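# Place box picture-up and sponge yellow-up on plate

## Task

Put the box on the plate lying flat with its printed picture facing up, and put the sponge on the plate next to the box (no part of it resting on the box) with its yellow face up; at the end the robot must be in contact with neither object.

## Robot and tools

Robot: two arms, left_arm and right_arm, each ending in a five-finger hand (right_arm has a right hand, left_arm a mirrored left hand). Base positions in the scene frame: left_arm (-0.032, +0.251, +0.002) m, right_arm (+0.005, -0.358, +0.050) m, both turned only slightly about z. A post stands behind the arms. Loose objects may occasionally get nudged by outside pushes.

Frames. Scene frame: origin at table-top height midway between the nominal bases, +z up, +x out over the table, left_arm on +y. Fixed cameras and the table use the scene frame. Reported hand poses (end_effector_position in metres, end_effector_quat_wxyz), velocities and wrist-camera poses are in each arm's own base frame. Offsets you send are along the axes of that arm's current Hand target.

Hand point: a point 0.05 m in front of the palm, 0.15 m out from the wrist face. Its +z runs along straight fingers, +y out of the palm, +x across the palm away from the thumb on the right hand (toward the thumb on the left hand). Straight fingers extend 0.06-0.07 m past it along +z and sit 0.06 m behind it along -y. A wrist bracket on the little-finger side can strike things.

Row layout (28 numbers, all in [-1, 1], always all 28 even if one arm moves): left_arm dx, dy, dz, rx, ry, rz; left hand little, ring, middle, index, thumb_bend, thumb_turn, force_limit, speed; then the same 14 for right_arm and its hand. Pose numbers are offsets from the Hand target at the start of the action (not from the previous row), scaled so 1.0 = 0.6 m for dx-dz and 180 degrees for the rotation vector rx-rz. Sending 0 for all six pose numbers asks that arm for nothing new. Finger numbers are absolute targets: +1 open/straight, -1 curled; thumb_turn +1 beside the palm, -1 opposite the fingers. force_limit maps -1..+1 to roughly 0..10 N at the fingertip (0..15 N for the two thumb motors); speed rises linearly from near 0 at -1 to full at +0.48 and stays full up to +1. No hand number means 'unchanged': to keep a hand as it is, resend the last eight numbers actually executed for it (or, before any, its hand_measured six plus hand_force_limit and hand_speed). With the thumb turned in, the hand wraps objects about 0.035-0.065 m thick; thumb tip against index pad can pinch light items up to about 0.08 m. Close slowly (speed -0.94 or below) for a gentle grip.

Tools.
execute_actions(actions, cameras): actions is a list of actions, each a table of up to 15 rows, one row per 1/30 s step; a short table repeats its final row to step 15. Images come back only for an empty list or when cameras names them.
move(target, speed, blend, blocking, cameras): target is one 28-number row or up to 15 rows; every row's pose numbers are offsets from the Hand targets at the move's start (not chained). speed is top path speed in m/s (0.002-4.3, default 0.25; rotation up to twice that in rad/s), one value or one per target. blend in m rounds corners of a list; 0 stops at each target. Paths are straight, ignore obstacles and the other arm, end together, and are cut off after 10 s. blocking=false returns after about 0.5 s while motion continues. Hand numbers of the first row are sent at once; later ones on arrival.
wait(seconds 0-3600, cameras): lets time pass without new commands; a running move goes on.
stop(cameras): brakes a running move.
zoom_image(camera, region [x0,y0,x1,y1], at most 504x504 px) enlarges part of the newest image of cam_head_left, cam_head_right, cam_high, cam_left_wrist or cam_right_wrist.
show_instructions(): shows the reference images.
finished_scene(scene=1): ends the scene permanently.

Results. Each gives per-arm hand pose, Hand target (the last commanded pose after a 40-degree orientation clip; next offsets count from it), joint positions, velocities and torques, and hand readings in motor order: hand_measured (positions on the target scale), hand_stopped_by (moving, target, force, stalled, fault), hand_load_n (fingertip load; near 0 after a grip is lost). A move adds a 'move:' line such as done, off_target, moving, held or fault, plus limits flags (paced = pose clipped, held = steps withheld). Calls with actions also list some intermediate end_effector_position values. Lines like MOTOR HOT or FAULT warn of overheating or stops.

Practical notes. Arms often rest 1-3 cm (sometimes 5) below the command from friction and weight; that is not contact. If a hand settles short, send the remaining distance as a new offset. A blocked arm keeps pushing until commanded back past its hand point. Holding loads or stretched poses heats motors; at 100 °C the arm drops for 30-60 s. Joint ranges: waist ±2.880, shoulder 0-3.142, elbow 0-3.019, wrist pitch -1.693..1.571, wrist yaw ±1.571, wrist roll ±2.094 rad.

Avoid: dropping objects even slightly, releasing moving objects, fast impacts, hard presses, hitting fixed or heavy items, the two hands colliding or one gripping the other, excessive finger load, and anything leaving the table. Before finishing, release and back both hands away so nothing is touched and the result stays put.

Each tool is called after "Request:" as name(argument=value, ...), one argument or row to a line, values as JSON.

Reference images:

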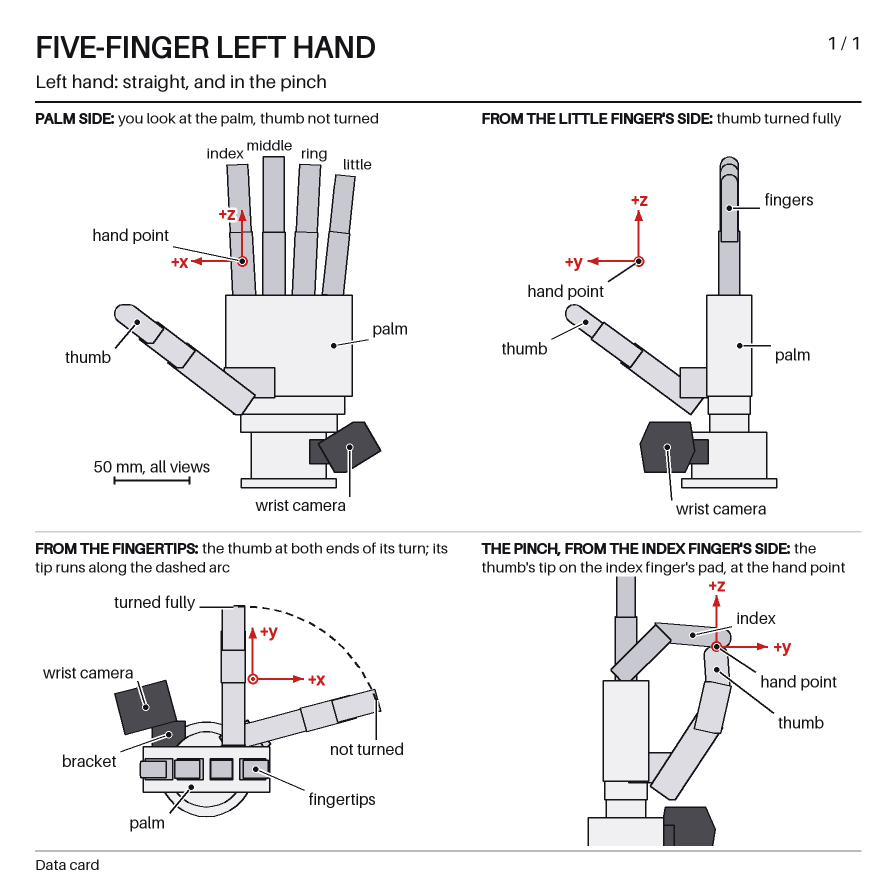

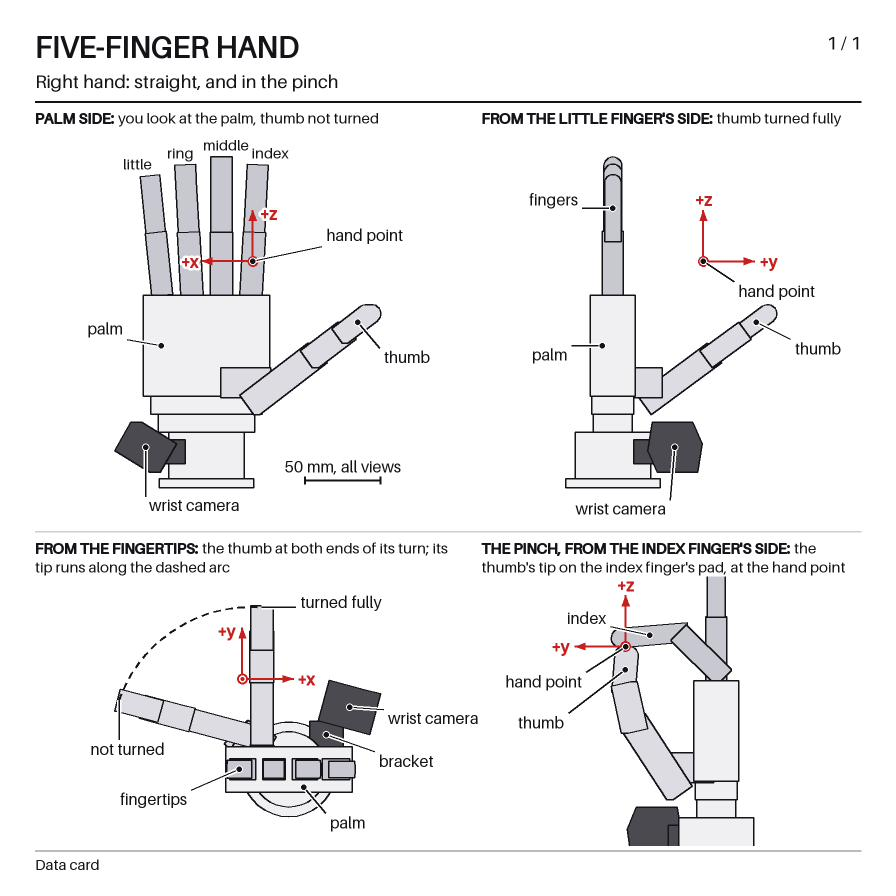

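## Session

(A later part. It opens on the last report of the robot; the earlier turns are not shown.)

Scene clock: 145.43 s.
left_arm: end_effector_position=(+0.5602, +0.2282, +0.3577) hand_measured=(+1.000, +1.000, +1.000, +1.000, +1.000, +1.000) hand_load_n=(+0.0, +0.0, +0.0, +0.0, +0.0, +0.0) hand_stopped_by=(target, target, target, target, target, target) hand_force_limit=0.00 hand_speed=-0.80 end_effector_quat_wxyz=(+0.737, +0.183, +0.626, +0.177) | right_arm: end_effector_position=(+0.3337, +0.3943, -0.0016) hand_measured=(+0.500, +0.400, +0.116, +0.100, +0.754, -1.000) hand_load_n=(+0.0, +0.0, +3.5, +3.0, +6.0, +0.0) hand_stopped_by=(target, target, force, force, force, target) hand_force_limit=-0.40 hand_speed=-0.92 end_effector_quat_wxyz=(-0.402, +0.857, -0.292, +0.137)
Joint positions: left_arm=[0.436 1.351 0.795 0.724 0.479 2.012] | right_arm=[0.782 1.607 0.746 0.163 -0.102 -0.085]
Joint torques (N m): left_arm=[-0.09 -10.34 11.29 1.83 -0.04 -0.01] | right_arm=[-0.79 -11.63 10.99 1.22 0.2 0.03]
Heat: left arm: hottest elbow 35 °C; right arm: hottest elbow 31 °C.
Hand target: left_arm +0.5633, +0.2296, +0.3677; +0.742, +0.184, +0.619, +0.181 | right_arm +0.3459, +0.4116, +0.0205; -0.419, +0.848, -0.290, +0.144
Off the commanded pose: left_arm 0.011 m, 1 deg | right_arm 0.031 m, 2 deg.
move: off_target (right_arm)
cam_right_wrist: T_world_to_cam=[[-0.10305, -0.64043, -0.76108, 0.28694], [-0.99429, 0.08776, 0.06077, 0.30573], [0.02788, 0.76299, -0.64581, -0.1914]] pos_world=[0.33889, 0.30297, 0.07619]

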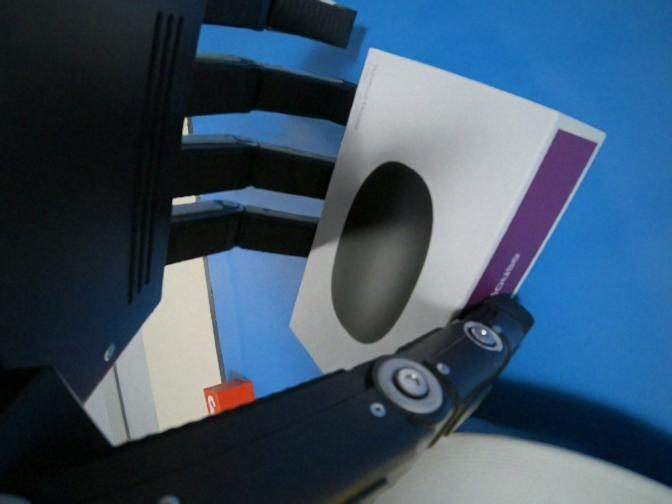

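Request:
move(
  target=[0,0,0,0,0,0,1,1,1,1,1,1,0,-0.8,0,-0.063,-0.0486,0,0,0,0.5,0.4,0.05,0.05,0.65,-1,-0.4,-0.92],
  speed=0.08,
  cameras=["cam_right_wrist", "cam_head_left"],
)

Scene clock: 146.67 s.
left_arm: end_effector_position=(+0.5602, +0.2282, +0.3577) hand_measured=(+1.000, +1.000, +1.000, +1.000, +1.000, +1.000) hand_load_n=(+0.0, +0.0, +0.0, +0.0, +0.0, +0.0) hand_stopped_by=(target, target, target, target, target, target) hand_force_limit=0.00 hand_speed=-0.80 end_effector_quat_wxyz=(+0.737, +0.183, +0.626, +0.177) | right_arm: end_effector_position=(+0.3303, +0.3905, +0.0385) hand_measured=(+0.500, +0.400, +0.116, +0.100, +0.754, -1.000) hand_load_n=(+0.0, -0.5, +3.5, +3.0, +5.5, +0.0) hand_stopped_by=(target, target, force, force, force, target) hand_force_limit=-0.40 hand_speed=-0.92 end_effector_quat_wxyz=(-0.394, +0.860, -0.294, +0.134)
Joint positions: left_arm=[0.436 1.351 0.795 0.724 0.479 2.012] | right_arm=[0.782 1.506 0.781 0.008 -0.1 -0.085]
Joint torques (N m): left_arm=[0.03 -10.7 11.26 1.83 -0.05 -0.02] | right_arm=[-0.73 -11.11 12.7 1.63 0.1 0.03]
Heat: left arm: hottest elbow 35 °C; right arm: hottest elbow 31 °C.
Hand target: left_arm +0.5633, +0.2296, +0.3677; +0.742, +0.184, +0.619, +0.181 | right_arm +0.3457, +0.4115, +0.0682; -0.420, +0.848, -0.290, +0.144
Off the commanded pose: left_arm 0.011 m, 1 deg | right_arm 0.040 m, 3 deg.
move: off_target (right_arm)
cam_right_wrist: T_world_to_cam=[[-0.11289, -0.6505, -0.75107, 0.32146], [-0.99338, 0.09009, 0.07129, 0.29857], [0.02129, 0.75414, -0.65637, -0.15646]] pos_world=[0.33622, 0.3002, 0.11747]
Images, in order (width x height): cam_head_left 896x504, cam_right_wrist 672x504.

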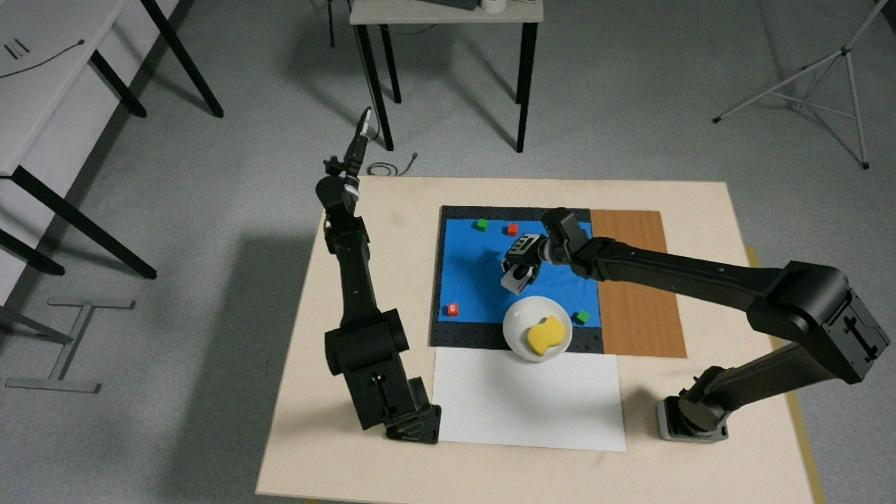

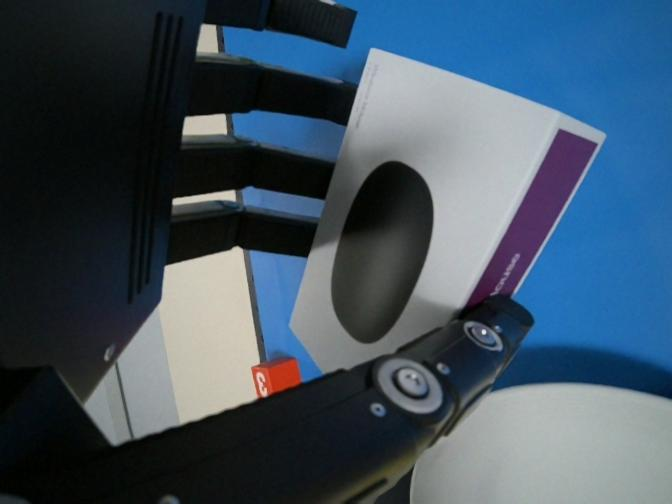

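Request:
zoom_image(
  camera="cam_head_left",
  region=[460, 220, 620, 380],
)

Scaled by 3.150.

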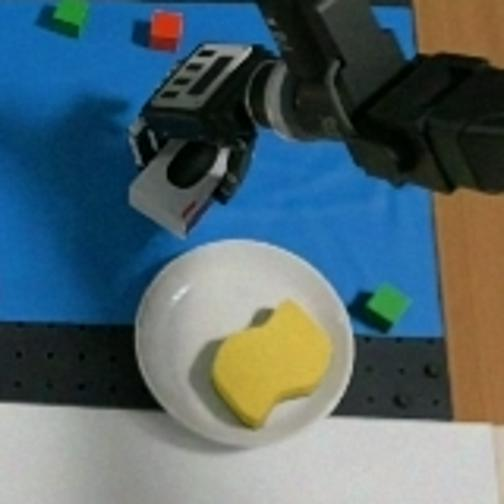

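Request:
move(
  target=[
    [0,0,0,0,0,0,1,1,1,1,1,1,0,-0.8,0,-0.0358,-0.0273,0,0,0,0.5,0.4,0.05,0.05,0.65,-1,-0.4,-0.92],
    [0,0,0,0,0,0,1,1,1,1,1,1,0,-0.8,-0.1278,0.0533,-0.1444,0,0,0,0.5,0.4,0.05,0.05,0.65,-1,-0.4,-0.92],
  ],
  speed=0.1,
  blend=0.02,
  cameras=["cam_right_wrist", "cam_head_left"],
)

Scene clock: 149.87 s.
left_arm: end_effector_position=(+0.5602, +0.2282, +0.3577) hand_measured=(+1.000, +1.000, +1.000, +1.000, +1.000, +1.000) hand_load_n=(+0.0, +0.0, +0.0, +0.0, -0.5, +0.0) hand_stopped_by=(target, target, target, target, target, target) hand_force_limit=0.00 hand_speed=-0.80 end_effector_quat_wxyz=(+0.737, +0.183, +0.626, +0.177) | right_arm: end_effector_position=(+0.2346, +0.3913, +0.0940) hand_measured=(+0.500, +0.400, +0.116, +0.100, +0.754, -1.000) hand_load_n=(+0.0, +0.0, +3.5, +2.5, +6.0, +0.0) hand_stopped_by=(target, target, force, force, force, target) hand_force_limit=-0.40 hand_speed=-0.92 end_effector_quat_wxyz=(-0.419, +0.850, -0.286, +0.145)
Joint positions: left_arm=[0.436 1.351 0.795 0.724 0.479 2.012] | right_arm=[0.984 1.218 0.654 -0.09 0.056 0.034]
Joint torques (N m): left_arm=[-0.03 -10.34 11.26 1.78 -0.05 -0.03] | right_arm=[-1.08 -8.06 8.73 1.69 0.29 0.01]
Heat: left arm: hottest elbow 35 °C; right arm: hottest elbow 32 °C.
Hand target: left_arm +0.5633, +0.2296, +0.3677; +0.742, +0.184, +0.619, +0.181 | right_arm +0.2309, +0.3887, +0.0953; -0.419, +0.848, -0.290, +0.144
Off the commanded pose: left_arm 0.011 m, 1 deg | right_arm 0.005 m, 1 deg.
move: done; blend cut to 0.0135 m at target 1
cam_right_wrist: T_world_to_cam=[[-0.07663, -0.61898, -0.78166, 0.33497], [-0.9961, 0.08199, 0.03272, 0.20694], [0.04383, 0.78112, -0.62284, -0.13765]] pos_world=[0.23783, 0.29789, 0.16932]
Images, in order (width x height): cam_head_left 896x504, cam_right_wrist 672x504.

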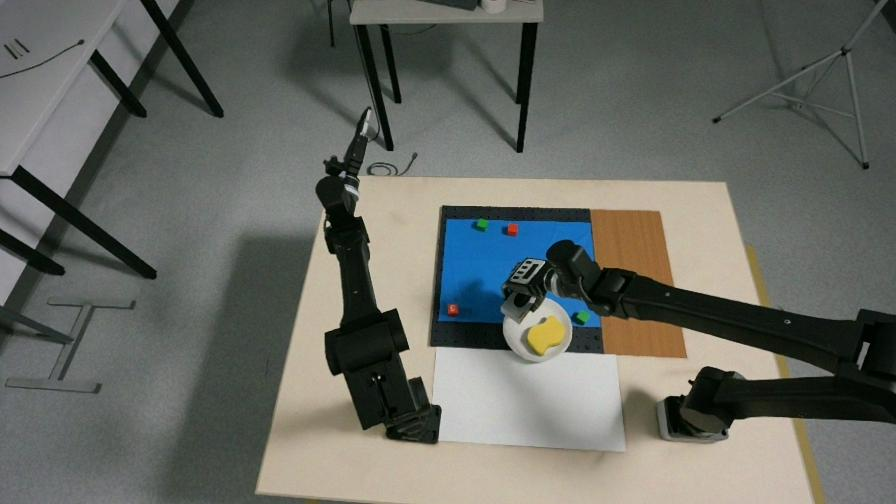

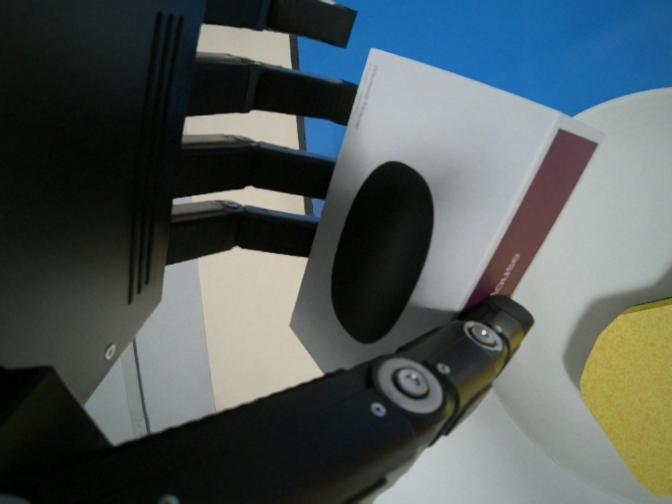

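Request:
move(
  target=[0,0,0,0,0,0,1,1,1,1,1,1,0,-0.8,0,0.0873,0.056,0,0,0,0.5,0.4,0.05,0.05,0.65,-1,-0.4,-0.92],
  speed=0.08,
  cameras=["cam_right_wrist", "cam_head_left", "cam_high"],
)

Request:
zoom_image(
  camera="cam_head_left",
  region=[480, 260, 600, 380],
)

Request:
zoom_image(
  camera="cam_high",
  region=[310, 150, 470, 270],
)

Scene clock: 151.73 s.
left_arm: end_effector_position=(+0.5602, +0.2282, +0.3577) hand_measured=(+1.000, +1.000, +1.000, +1.000, +1.000, +1.000) hand_load_n=(+0.0, +0.0, +0.0, +0.0, +0.0, +0.0) hand_stopped_by=(target, target, target, target, target, target) hand_force_limit=0.00 hand_speed=-0.80 end_effector_quat_wxyz=(+0.737, +0.183, +0.626, +0.177) | right_arm: end_effector_position=(+0.2294, +0.3834, +0.0360) hand_measured=(+0.500, +0.400, +0.116, +0.100, +0.754, -1.000) hand_load_n=(+0.0, +0.0, +3.5, +3.0, +6.0, +0.0) hand_stopped_by=(target, target, force, force, force, target) hand_force_limit=-0.40 hand_speed=-0.92 end_effector_quat_wxyz=(-0.416, +0.851, -0.287, +0.144)
Joint positions: left_arm=[0.436 1.351 0.795 0.724 0.479 2.012] | right_arm=[0.984 1.324 0.553 0.112 0.057 0.035]
Joint torques (N m): left_arm=[-0.03 -10.4 11.25 1.83 -0.05 -0.02] | right_arm=[-0.97 -6.83 7.73 2.84 0.3 0.04]
Heat: left arm: hottest elbow 36 °C; right arm: hottest elbow 32 °C.
Hand target: left_arm +0.5633, +0.2296, +0.3677; +0.742, +0.184, +0.619, +0.181 | right_arm +0.2279, +0.3847, +0.0334; -0.420, +0.848, -0.290, +0.144
Off the commanded pose: left_arm 0.011 m, 1 deg | right_arm 0.003 m, 1 deg.
move: done
cam_right_wrist: T_world_to_cam=[[-0.07989, -0.62189, -0.77902, 0.28604], [-0.99588, 0.08346, 0.0355, 0.20359], [0.04294, 0.77864, -0.626, -0.16607]] pos_world=[0.23274, 0.2902, 0.11164]
Images, in order (width x height): cam_head_left 896x504, cam_high 896x504, cam_right_wrist 672x504.

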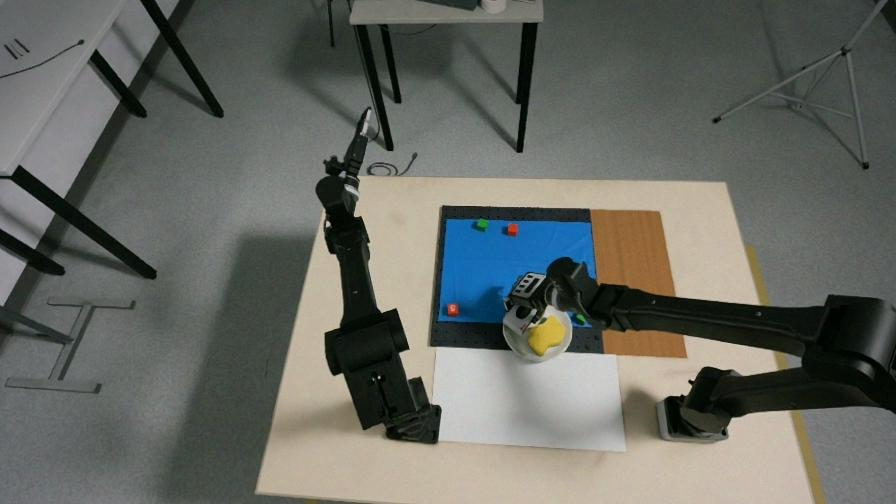

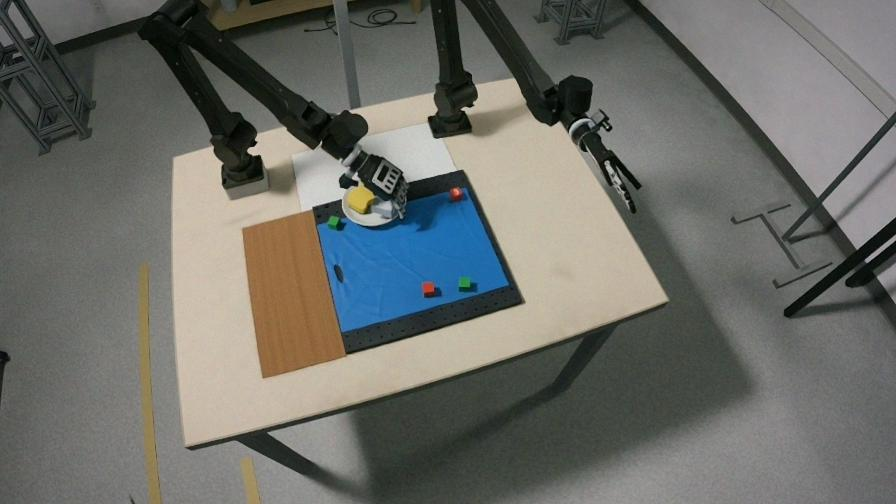

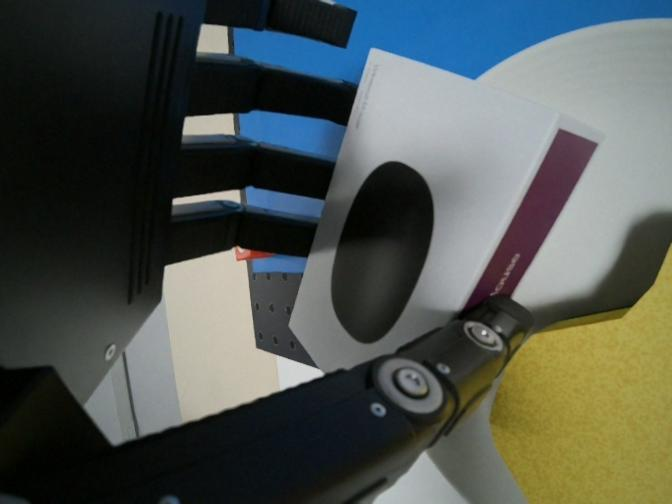

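Scaled by 4.200.

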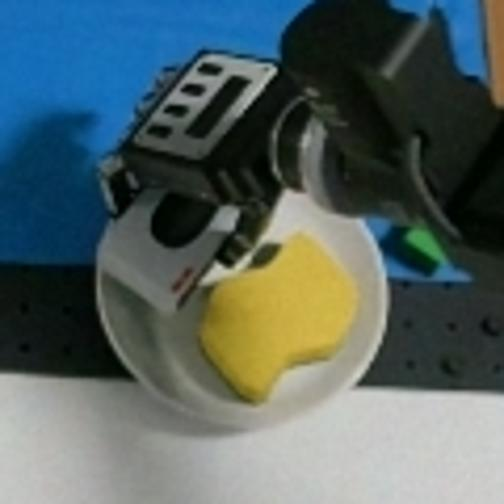

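Scaled by 3.150.

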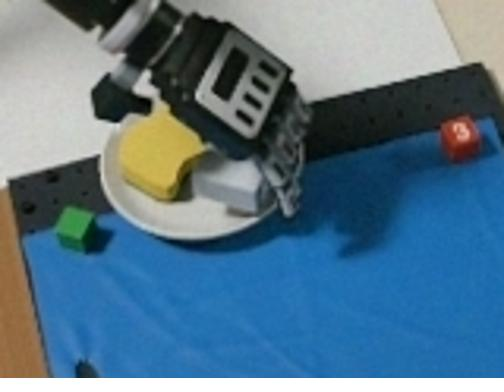

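Request:
move(
  target=[0,0,0,0,0,0,1,1,1,1,1,1,0,-0.8,0,0.0199,0.0152,0,0,0,0.5,0.4,0.05,0.05,0.65,-1,-0.4,-0.92],
  speed=0.06,
  cameras=["cam_right_wrist", "cam_head_left"],
)

Request:
zoom_image(
  camera="cam_head_left",
  region=[480, 260, 600, 380],
)

Scene clock: 153.87 s.
left_arm: end_effector_position=(+0.5602, +0.2282, +0.3577) hand_measured=(+1.000, +1.000, +1.000, +1.000, +1.000, +1.000) hand_load_n=(+0.0, +0.0, +0.0, +0.0, +0.0, +0.0) hand_stopped_by=(target, target, target, target, target, target) hand_force_limit=0.00 hand_speed=-0.80 end_effector_quat_wxyz=(+0.737, +0.183, +0.626, +0.177) | right_arm: end_effector_position=(+0.2303, +0.3847, +0.0236) hand_measured=(+0.500, +0.400, +0.116, +0.100, +0.754, -1.000) hand_load_n=(+0.0, +0.0, +3.0, +2.5, +6.0, +0.0) hand_stopped_by=(target, target, force, force, force, target) hand_force_limit=-0.40 hand_speed=-0.92 end_effector_quat_wxyz=(-0.419, +0.849, -0.287, +0.145)
Joint positions: left_arm=[0.436 1.351 0.795 0.724 0.479 2.012] | right_arm=[0.984 1.363 0.538 0.174 0.057 0.036]
Joint torques (N m): left_arm=[-0.15 -10.64 11.23 1.89 -0.04 -0.02] | right_arm=[-0.97 -6.71 7.28 2.78 0.28 0.03]
Heat: left arm: hottest elbow 36 °C; right arm: hottest elbow 32 °C.
Hand target: left_arm +0.5633, +0.2296, +0.3677; +0.742, +0.184, +0.619, +0.181 | right_arm +0.2279, +0.3847, +0.0185; -0.420, +0.848, -0.290, +0.144
Off the commanded pose: left_arm 0.011 m, 1 deg | right_arm 0.006 m, 0 deg.
move: done
cam_right_wrist: T_world_to_cam=[[-0.07738, -0.61695, -0.78319, 0.27487], [-0.99595, 0.08395, 0.03228, 0.20476], [0.04583, 0.78251, -0.62094, -0.17724]] pos_world=[0.23332, 0.29109, 0.09861]
Images, in order (width x height): cam_head_left 896x504, cam_right_wrist 672x504.

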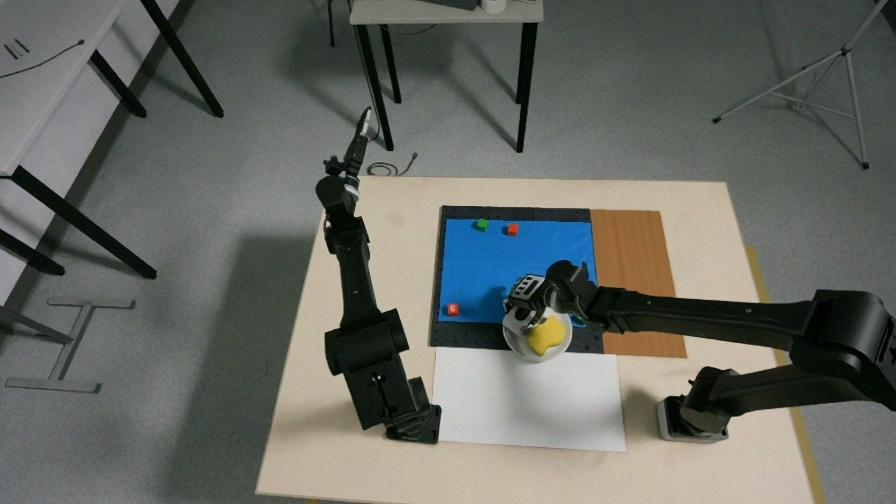

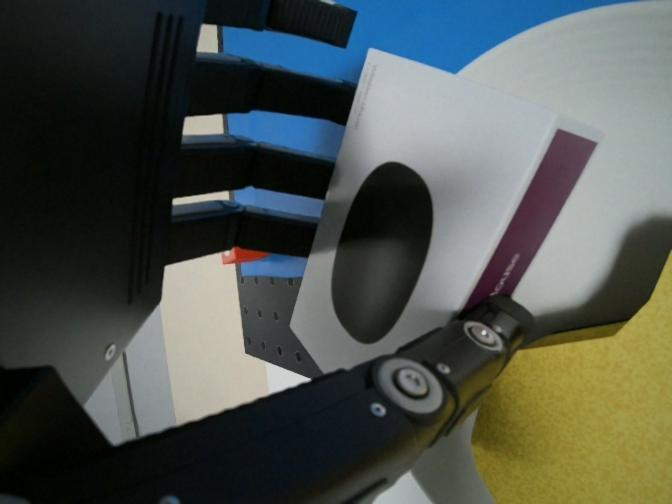

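Scaled by 4.200.

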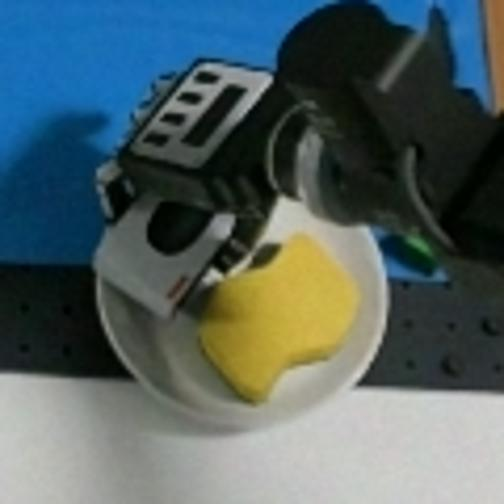

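Request:
move(
  target=[0,0,0,0,0,0,1,1,1,1,1,1,0,-0.8,0,0.030,-0.0045,0,0,0,0.5,0.4,0.05,0.05,0.65,-1,-0.4,-0.92],
  speed=0.05,
  cameras=["cam_right_wrist", "cam_head_left"],
)

Request:
zoom_image(
  camera="cam_head_left",
  region=[480, 260, 600, 380],
)

Scene clock: 154.93 s.
left_arm: end_effector_position=(+0.5602, +0.2282, +0.3577) hand_measured=(+1.000, +1.000, +1.000, +1.000, +1.000, +1.000) hand_load_n=(+0.0, +0.0, +0.0, +0.0, +0.0, +0.0) hand_stopped_by=(target, target, target, target, target, target) hand_force_limit=0.00 hand_speed=-0.80 end_effector_quat_wxyz=(+0.737, +0.183, +0.626, +0.177) | right_arm: end_effector_position=(+0.2296, +0.3833, +0.0220) hand_measured=(+0.500, +0.400, +0.116, +0.100, +0.754, -1.000) hand_load_n=(+0.0, +0.0, +3.5, +2.5, +6.0, -0.5) hand_stopped_by=(target, target, force, force, force, target) hand_force_limit=-0.40 hand_speed=-0.92 end_effector_quat_wxyz=(-0.434, +0.841, -0.286, +0.150)
Joint positions: left_arm=[0.436 1.351 0.795 0.724 0.479 2.012] | right_arm=[0.984 1.363 0.506 0.24 0.059 0.038]
Joint torques (N m): left_arm=[-0.03 -10.46 11.21 1.74 -0.05 0] | right_arm=[-0.73 -6.3 5.94 2.11 0.3 0.02]
Heat: left arm: hottest elbow 36 °C; right arm: hottest elbow 32 °C.
Hand target: left_arm +0.5633, +0.2296, +0.3677; +0.742, +0.184, +0.619, +0.181 | right_arm +0.2201, +0.3745, +0.0059; -0.420, +0.848, -0.290, +0.144
Off the commanded pose: left_arm 0.011 m, 1 deg | right_arm 0.021 m, 2 deg.
move: off_target (right_arm)
cam_right_wrist: T_world_to_cam=[[-0.06411, -0.5935, -0.80228, 0.26106], [-0.99616, 0.08608, 0.01593, 0.20373], [0.0596, 0.80022, -0.59674, -0.1876]] pos_world=[0.23087, 0.28752, 0.09425]
Images, in order (width x height): cam_head_left 896x504, cam_right_wrist 672x504.

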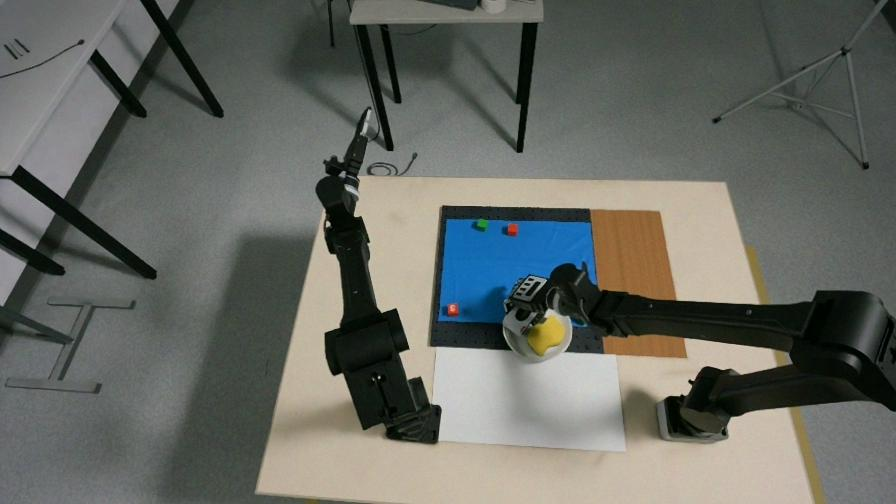

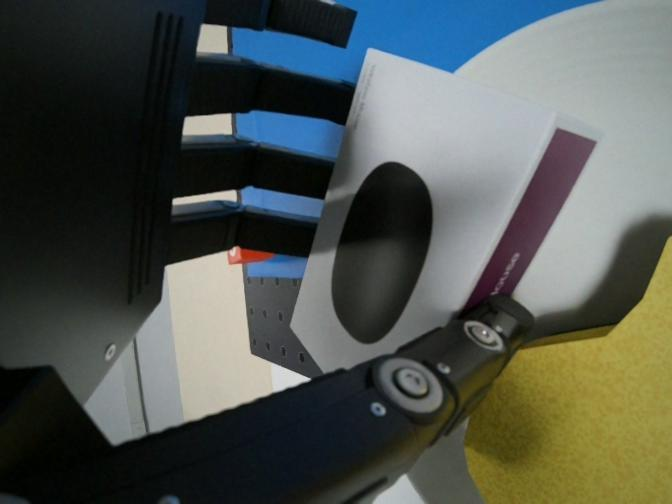

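Scaled by 4.200.

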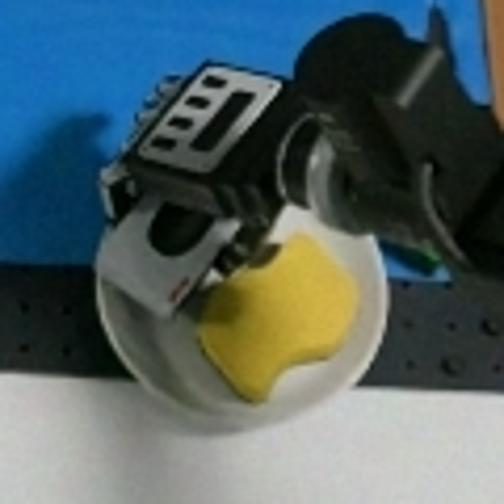

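Request:
move(
  target=[0,0,0,0,0,0,1,1,1,1,1,1,0,-0.8,0,0.010,-0.0135,0,0,0,0.5,0.4,0.05,0.05,0.65,-1,-0.4,-0.92],
  speed=0.04,
  cameras=["cam_right_wrist", "cam_head_left"],
)

Request:
zoom_image(
  camera="cam_head_left",
  region=[480, 260, 600, 380],
)

Scene clock: 159.13 s.
left_arm: end_effector_position=(+0.5602, +0.2282, +0.3577) hand_measured=(+1.000, +1.000, +1.000, +1.000, +1.000, +1.000) hand_load_n=(+0.0, +0.0, +0.0, +0.0, +0.0, +0.0) hand_stopped_by=(target, target, target, target, target, target) hand_force_limit=0.00 hand_speed=-0.80 end_effector_quat_wxyz=(+0.737, +0.183, +0.626, +0.177) | right_arm: end_effector_position=(+0.2243, +0.3766, +0.0185) hand_measured=(+0.500, +0.400, +0.116, +0.100, +0.754, -1.000) hand_load_n=(+0.0, +0.0, +3.5, +2.5, +5.5, +0.0) hand_stopped_by=(target, target, force, force, force, target) hand_force_limit=-0.40 hand_speed=-0.92 end_effector_quat_wxyz=(-0.433, +0.841, -0.287, +0.149)
Joint positions: left_arm=[0.436 1.351 0.795 0.724 0.479 2.012] | right_arm=[0.986 1.351 0.483 0.248 0.061 0.041]
Joint torques (N m): left_arm=[-0.21 -10.4 11.29 1.83 -0.06 -0.02] | right_arm=[-0.67 -6.95 5.71 1.69 0.3 0.01]
Heat: left arm: hottest elbow 36 °C; right arm: hottest elbow 31 °C.
Hand target: left_arm +0.5633, +0.2296, +0.3677; +0.742, +0.184, +0.619, +0.181 | right_arm +0.2139, +0.3665, +0.0059; -0.420, +0.848, -0.290, +0.144
Off the commanded pose: left_arm 0.011 m, 1 deg | right_arm 0.019 m, 2 deg.
move: off_target (right_arm)
cam_right_wrist: T_world_to_cam=[[-0.067, -0.59449, -0.8013, 0.25497], [-0.99599, 0.08751, 0.01836, 0.19862], [0.05921, 0.79932, -0.59798, -0.18345]] pos_world=[0.22577, 0.28083, 0.09096]
Images, in order (width x height): cam_head_left 896x504, cam_right_wrist 672x504.

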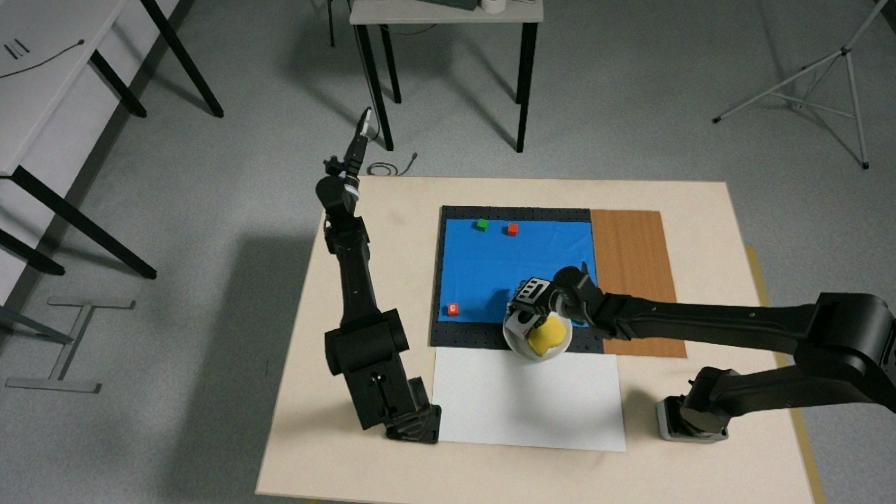

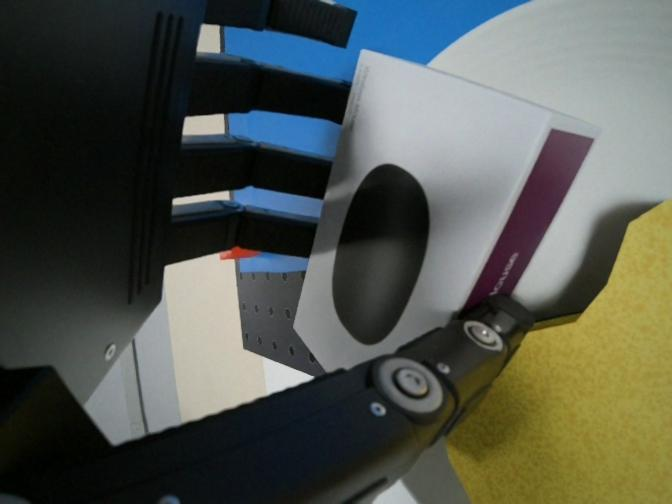

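Scaled by 4.200.

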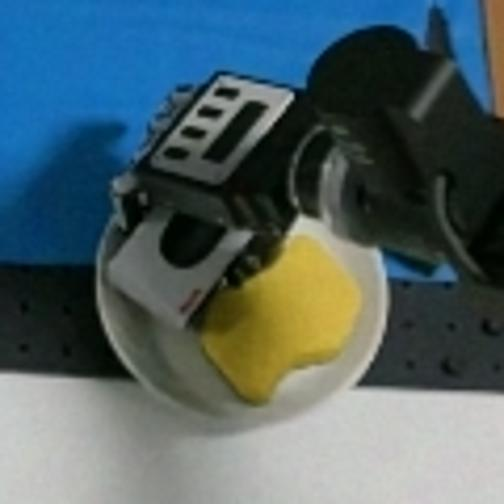

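Request:
move(
  target=[0,0,0,0,0,0,1,1,1,1,1,1,0,-0.8,0,0.0104,-0.0139,0,0,0,0.5,0.4,0.05,0.05,0.65,-1,-0.4,-0.92],
  speed=0.04,
  cameras=["cam_right_wrist", "cam_head_left"],
)

Request:
zoom_image(
  camera="cam_head_left",
  region=[480, 260, 600, 380],
)

Scene clock: 160.00 s.
left_arm: end_effector_position=(+0.5602, +0.2282, +0.3577) hand_measured=(+1.000, +1.000, +1.000, +1.000, +1.000, +1.000) hand_load_n=(+0.0, +0.0, +0.0, +0.0, +0.0, +0.0) hand_stopped_by=(target, target, target, target, target, target) hand_force_limit=0.00 hand_speed=-0.80 end_effector_quat_wxyz=(+0.737, +0.183, +0.626, +0.177) | right_arm: end_effector_position=(+0.2170, +0.3672, +0.0151) hand_measured=(+0.500, +0.400, +0.116, +0.100, +0.754, -1.000) hand_load_n=(+0.0, +0.0, +4.0, +2.5, +5.0, +0.0) hand_stopped_by=(target, target, force, force, force, target) hand_force_limit=-0.40 hand_speed=-0.92 end_effector_quat_wxyz=(-0.431, +0.842, -0.288, +0.148)
Joint positions: left_arm=[0.436 1.351 0.795 0.724 0.479 2.012] | right_arm=[0.989 1.329 0.454 0.248 0.063 0.044]
Joint torques (N m): left_arm=[-0.09 -10.29 11.23 1.8 -0.04 -0.02] | right_arm=[-0.67 -6.95 5.89 1.58 0.3 0]
Heat: left arm: hottest elbow 36 °C; right arm: hottest elbow 31 °C.
Hand target: left_arm +0.5633, +0.2296, +0.3677; +0.742, +0.184, +0.619, +0.181 | right_arm +0.2075, +0.3581, +0.0060; -0.420, +0.848, -0.290, +0.144
Off the commanded pose: left_arm 0.011 m, 1 deg | right_arm 0.016 m, 1 deg.
move: off_target (right_arm)
cam_right_wrist: T_world_to_cam=[[-0.07163, -0.59818, -0.79815, 0.24858], [-0.99579, 0.08879, 0.02282, 0.1916], [0.05722, 0.79643, -0.60203, -0.17598]] pos_world=[0.21867, 0.27184, 0.08809]
Images, in order (width x height): cam_head_left 896x504, cam_right_wrist 672x504.

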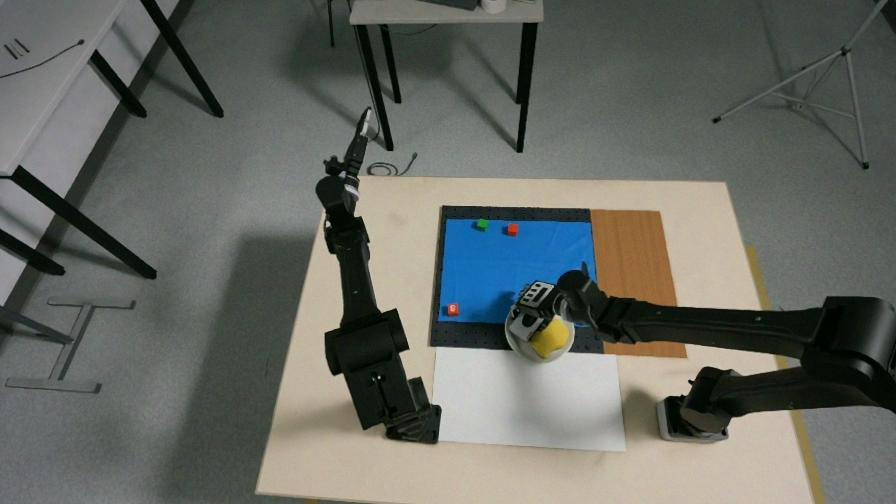

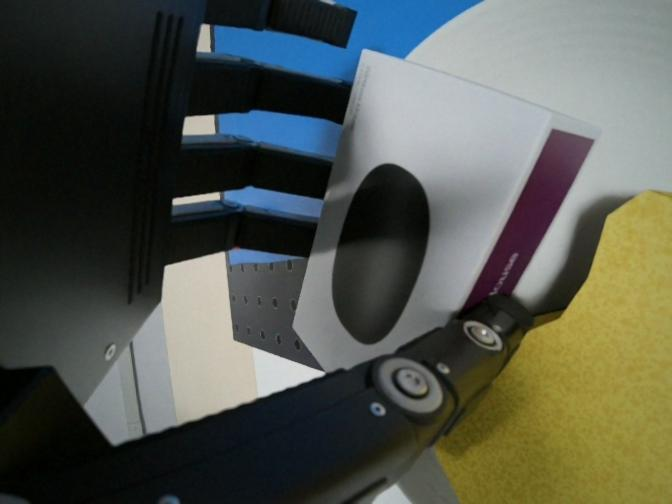

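Scaled by 4.200.

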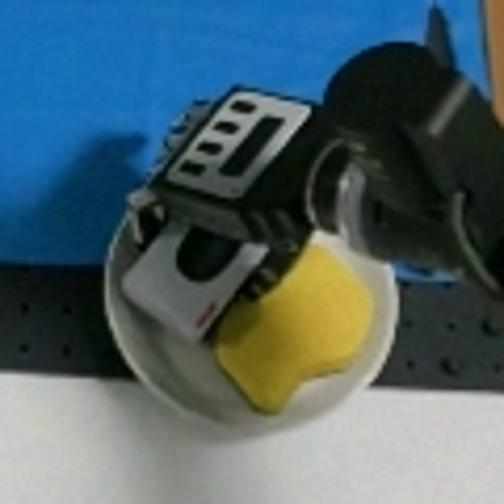

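Request:
move(
  target=[0,0,0,0,0,0,1,1,1,1,1,1,0,-0.8,0,0.0133,0.0101,0,0,0,0.5,0.4,0.05,0.05,0.65,-1,-0.4,-0.92],
  speed=0.04,
  cameras=["cam_right_wrist", "cam_head_left"],
)

Request:
zoom_image(
  camera="cam_head_left",
  region=[480, 260, 600, 380],
)

Scene clock: 160.93 s.
left_arm: end_effector_position=(+0.5602, +0.2282, +0.3577) hand_measured=(+1.000, +1.000, +1.000, +1.000, +1.000, +1.000) hand_load_n=(+0.0, +0.0, +0.0, +0.0, +0.0, +0.0) hand_stopped_by=(target, target, target, target, target, target) hand_force_limit=0.00 hand_speed=-0.80 end_effector_quat_wxyz=(+0.737, +0.183, +0.626, +0.177) | right_arm: end_effector_position=(+0.2171, +0.3672, +0.0149) hand_measured=(+0.500, +0.400, +0.116, +0.100, +0.754, -1.000) hand_load_n=(+0.0, +0.0, +4.0, +2.5, +5.5, +0.0) hand_stopped_by=(target, target, force, force, force, target) hand_force_limit=-0.40 hand_speed=-0.92 end_effector_quat_wxyz=(-0.437, +0.839, -0.287, +0.150)
Joint positions: left_arm=[0.436 1.351 0.795 0.724 0.479 2.012] | right_arm=[0.989 1.331 0.443 0.276 0.064 0.045]
Joint torques (N m): left_arm=[-0.21 -10.52 11.26 1.8 -0.07 -0.02] | right_arm=[-0.67 -4.95 5.79 2.22 0.29 -0.01]
Heat: left arm: hottest elbow 36 °C; right arm: hottest elbow 31 °C.
Hand target: left_arm +0.5633, +0.2296, +0.3677; +0.742, +0.184, +0.619, +0.181 | right_arm +0.2075, +0.3581, -0.0040; -0.420, +0.848, -0.290, +0.144
Off the commanded pose: left_arm 0.011 m, 1 deg | right_arm 0.023 m, 2 deg.
move: off_target (right_arm)
cam_right_wrist: T_world_to_cam=[[-0.06539, -0.58811, -0.80614, 0.24342], [-0.9959, 0.08907, 0.01581, 0.19176], [0.0625, 0.80387, -0.59152, -0.18018]] pos_world=[0.21815, 0.27091, 0.08662]
Images, in order (width x height): cam_head_left 896x504, cam_right_wrist 672x504.

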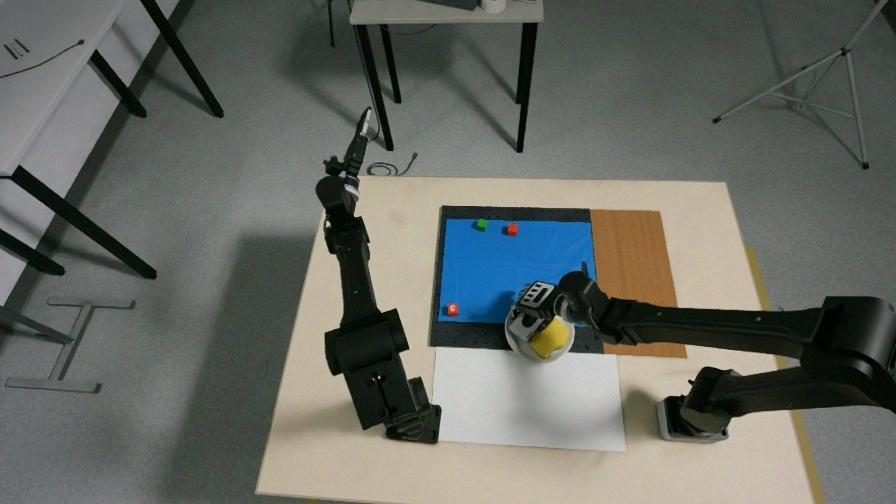

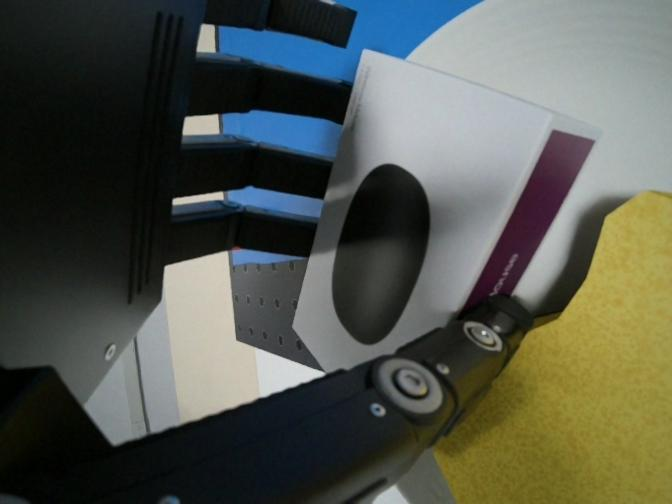

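Scaled by 4.200.

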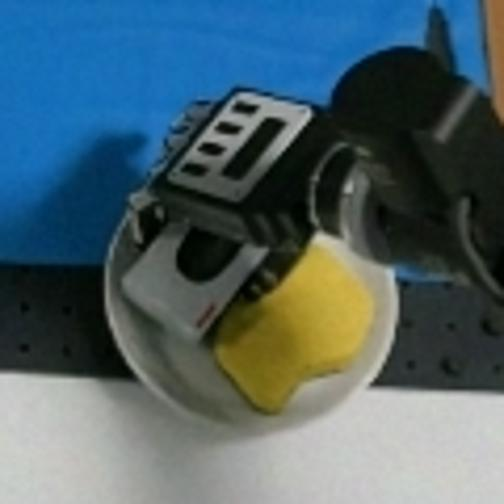

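Request:
move(
  target=[0,0,0,0,0,0,1,1,1,1,1,1,0,-0.8,0,0,0,0.035,0,0,0.5,0.4,0.05,0.05,0.65,-1,-0.4,-0.92],
  speed=0.06,
  cameras=["cam_right_wrist", "cam_head_left"],
)

Request:
zoom_image(
  camera="cam_head_left",
  region=[480, 260, 600, 380],
)

Scene clock: 162.57 s.
left_arm: end_effector_position=(+0.5602, +0.2282, +0.3577) hand_measured=(+1.000, +1.000, +1.000, +1.000, +1.000, +1.000) hand_load_n=(+0.0, +0.0, +0.0, +0.0, +0.0, +0.0) hand_stopped_by=(target, target, target, target, target, target) hand_force_limit=0.00 hand_speed=-0.80 end_effector_quat_wxyz=(+0.737, +0.183, +0.626, +0.177) | right_arm: end_effector_position=(+0.2178, +0.3681, +0.0159) hand_measured=(+0.500, +0.400, +0.116, +0.100, +0.754, -1.000) hand_load_n=(+0.0, +0.0, +4.0, +3.0, +5.0, +0.0) hand_stopped_by=(target, target, force, force, force, target) hand_force_limit=-0.40 hand_speed=-0.92 end_effector_quat_wxyz=(-0.484, +0.812, -0.281, +0.165)
Joint positions: left_arm=[0.436 1.351 0.795 0.724 0.479 2.012] | right_arm=[0.993 1.354 0.369 0.486 0.074 0.045]
Joint torques (N m): left_arm=[-0.09 -10.52 11.21 1.84 -0.05 -0.03] | right_arm=[-0.56 -4.54 5.19 2.28 0.28 -0.06]
Heat: left arm: hottest elbow 36 °C; right arm: hottest elbow 31 °C.
Hand target: left_arm +0.5633, +0.2296, +0.3677; +0.742, +0.184, +0.619, +0.181 | right_arm +0.2075, +0.3582, -0.0041; -0.466, +0.824, -0.282, +0.159
Off the commanded pose: left_arm 0.011 m, 1 deg | right_arm 0.024 m, 3 deg.
move: off_target (right_arm)
cam_right_wrist: T_world_to_cam=[[-0.01213, -0.51108, -0.85945, 0.20564], [-0.99463, 0.09451, -0.04216, 0.19105], [0.10277, 0.85432, -0.50948, -0.20905]] pos_world=[0.214, 0.26564, 0.07829]
Images, in order (width x height): cam_head_left 896x504, cam_right_wrist 672x504.

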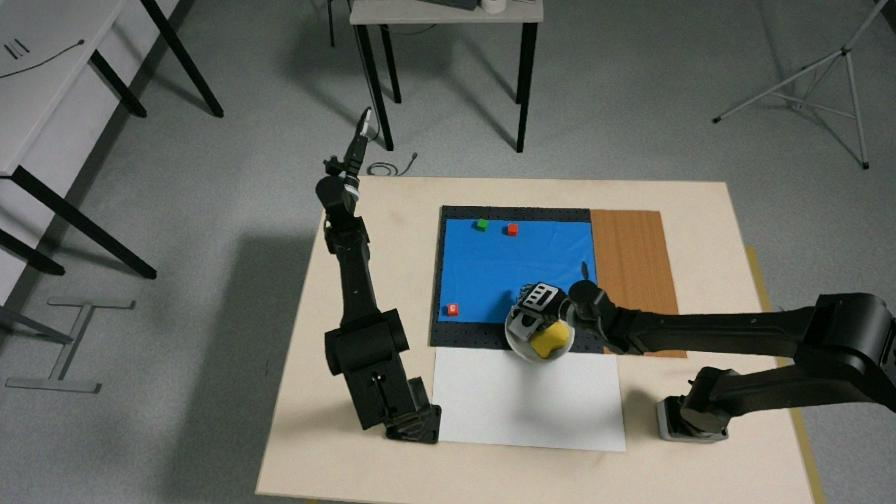

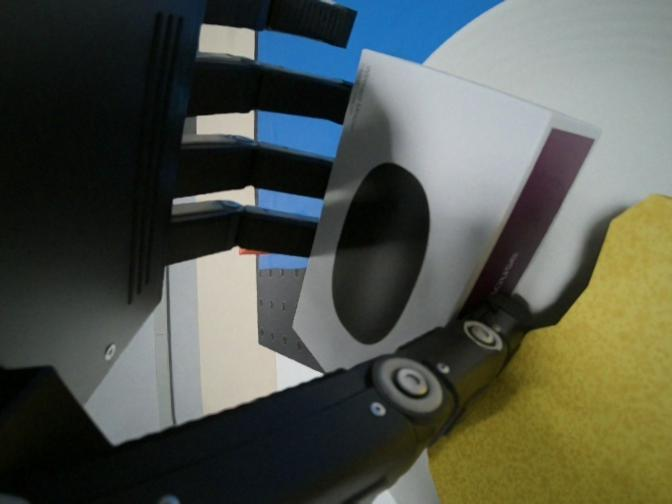

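Scaled by 4.200.

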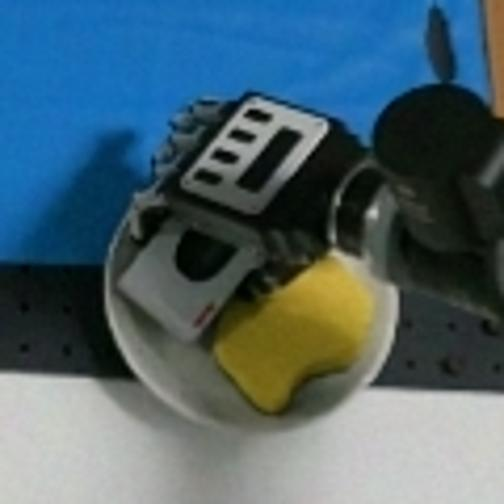

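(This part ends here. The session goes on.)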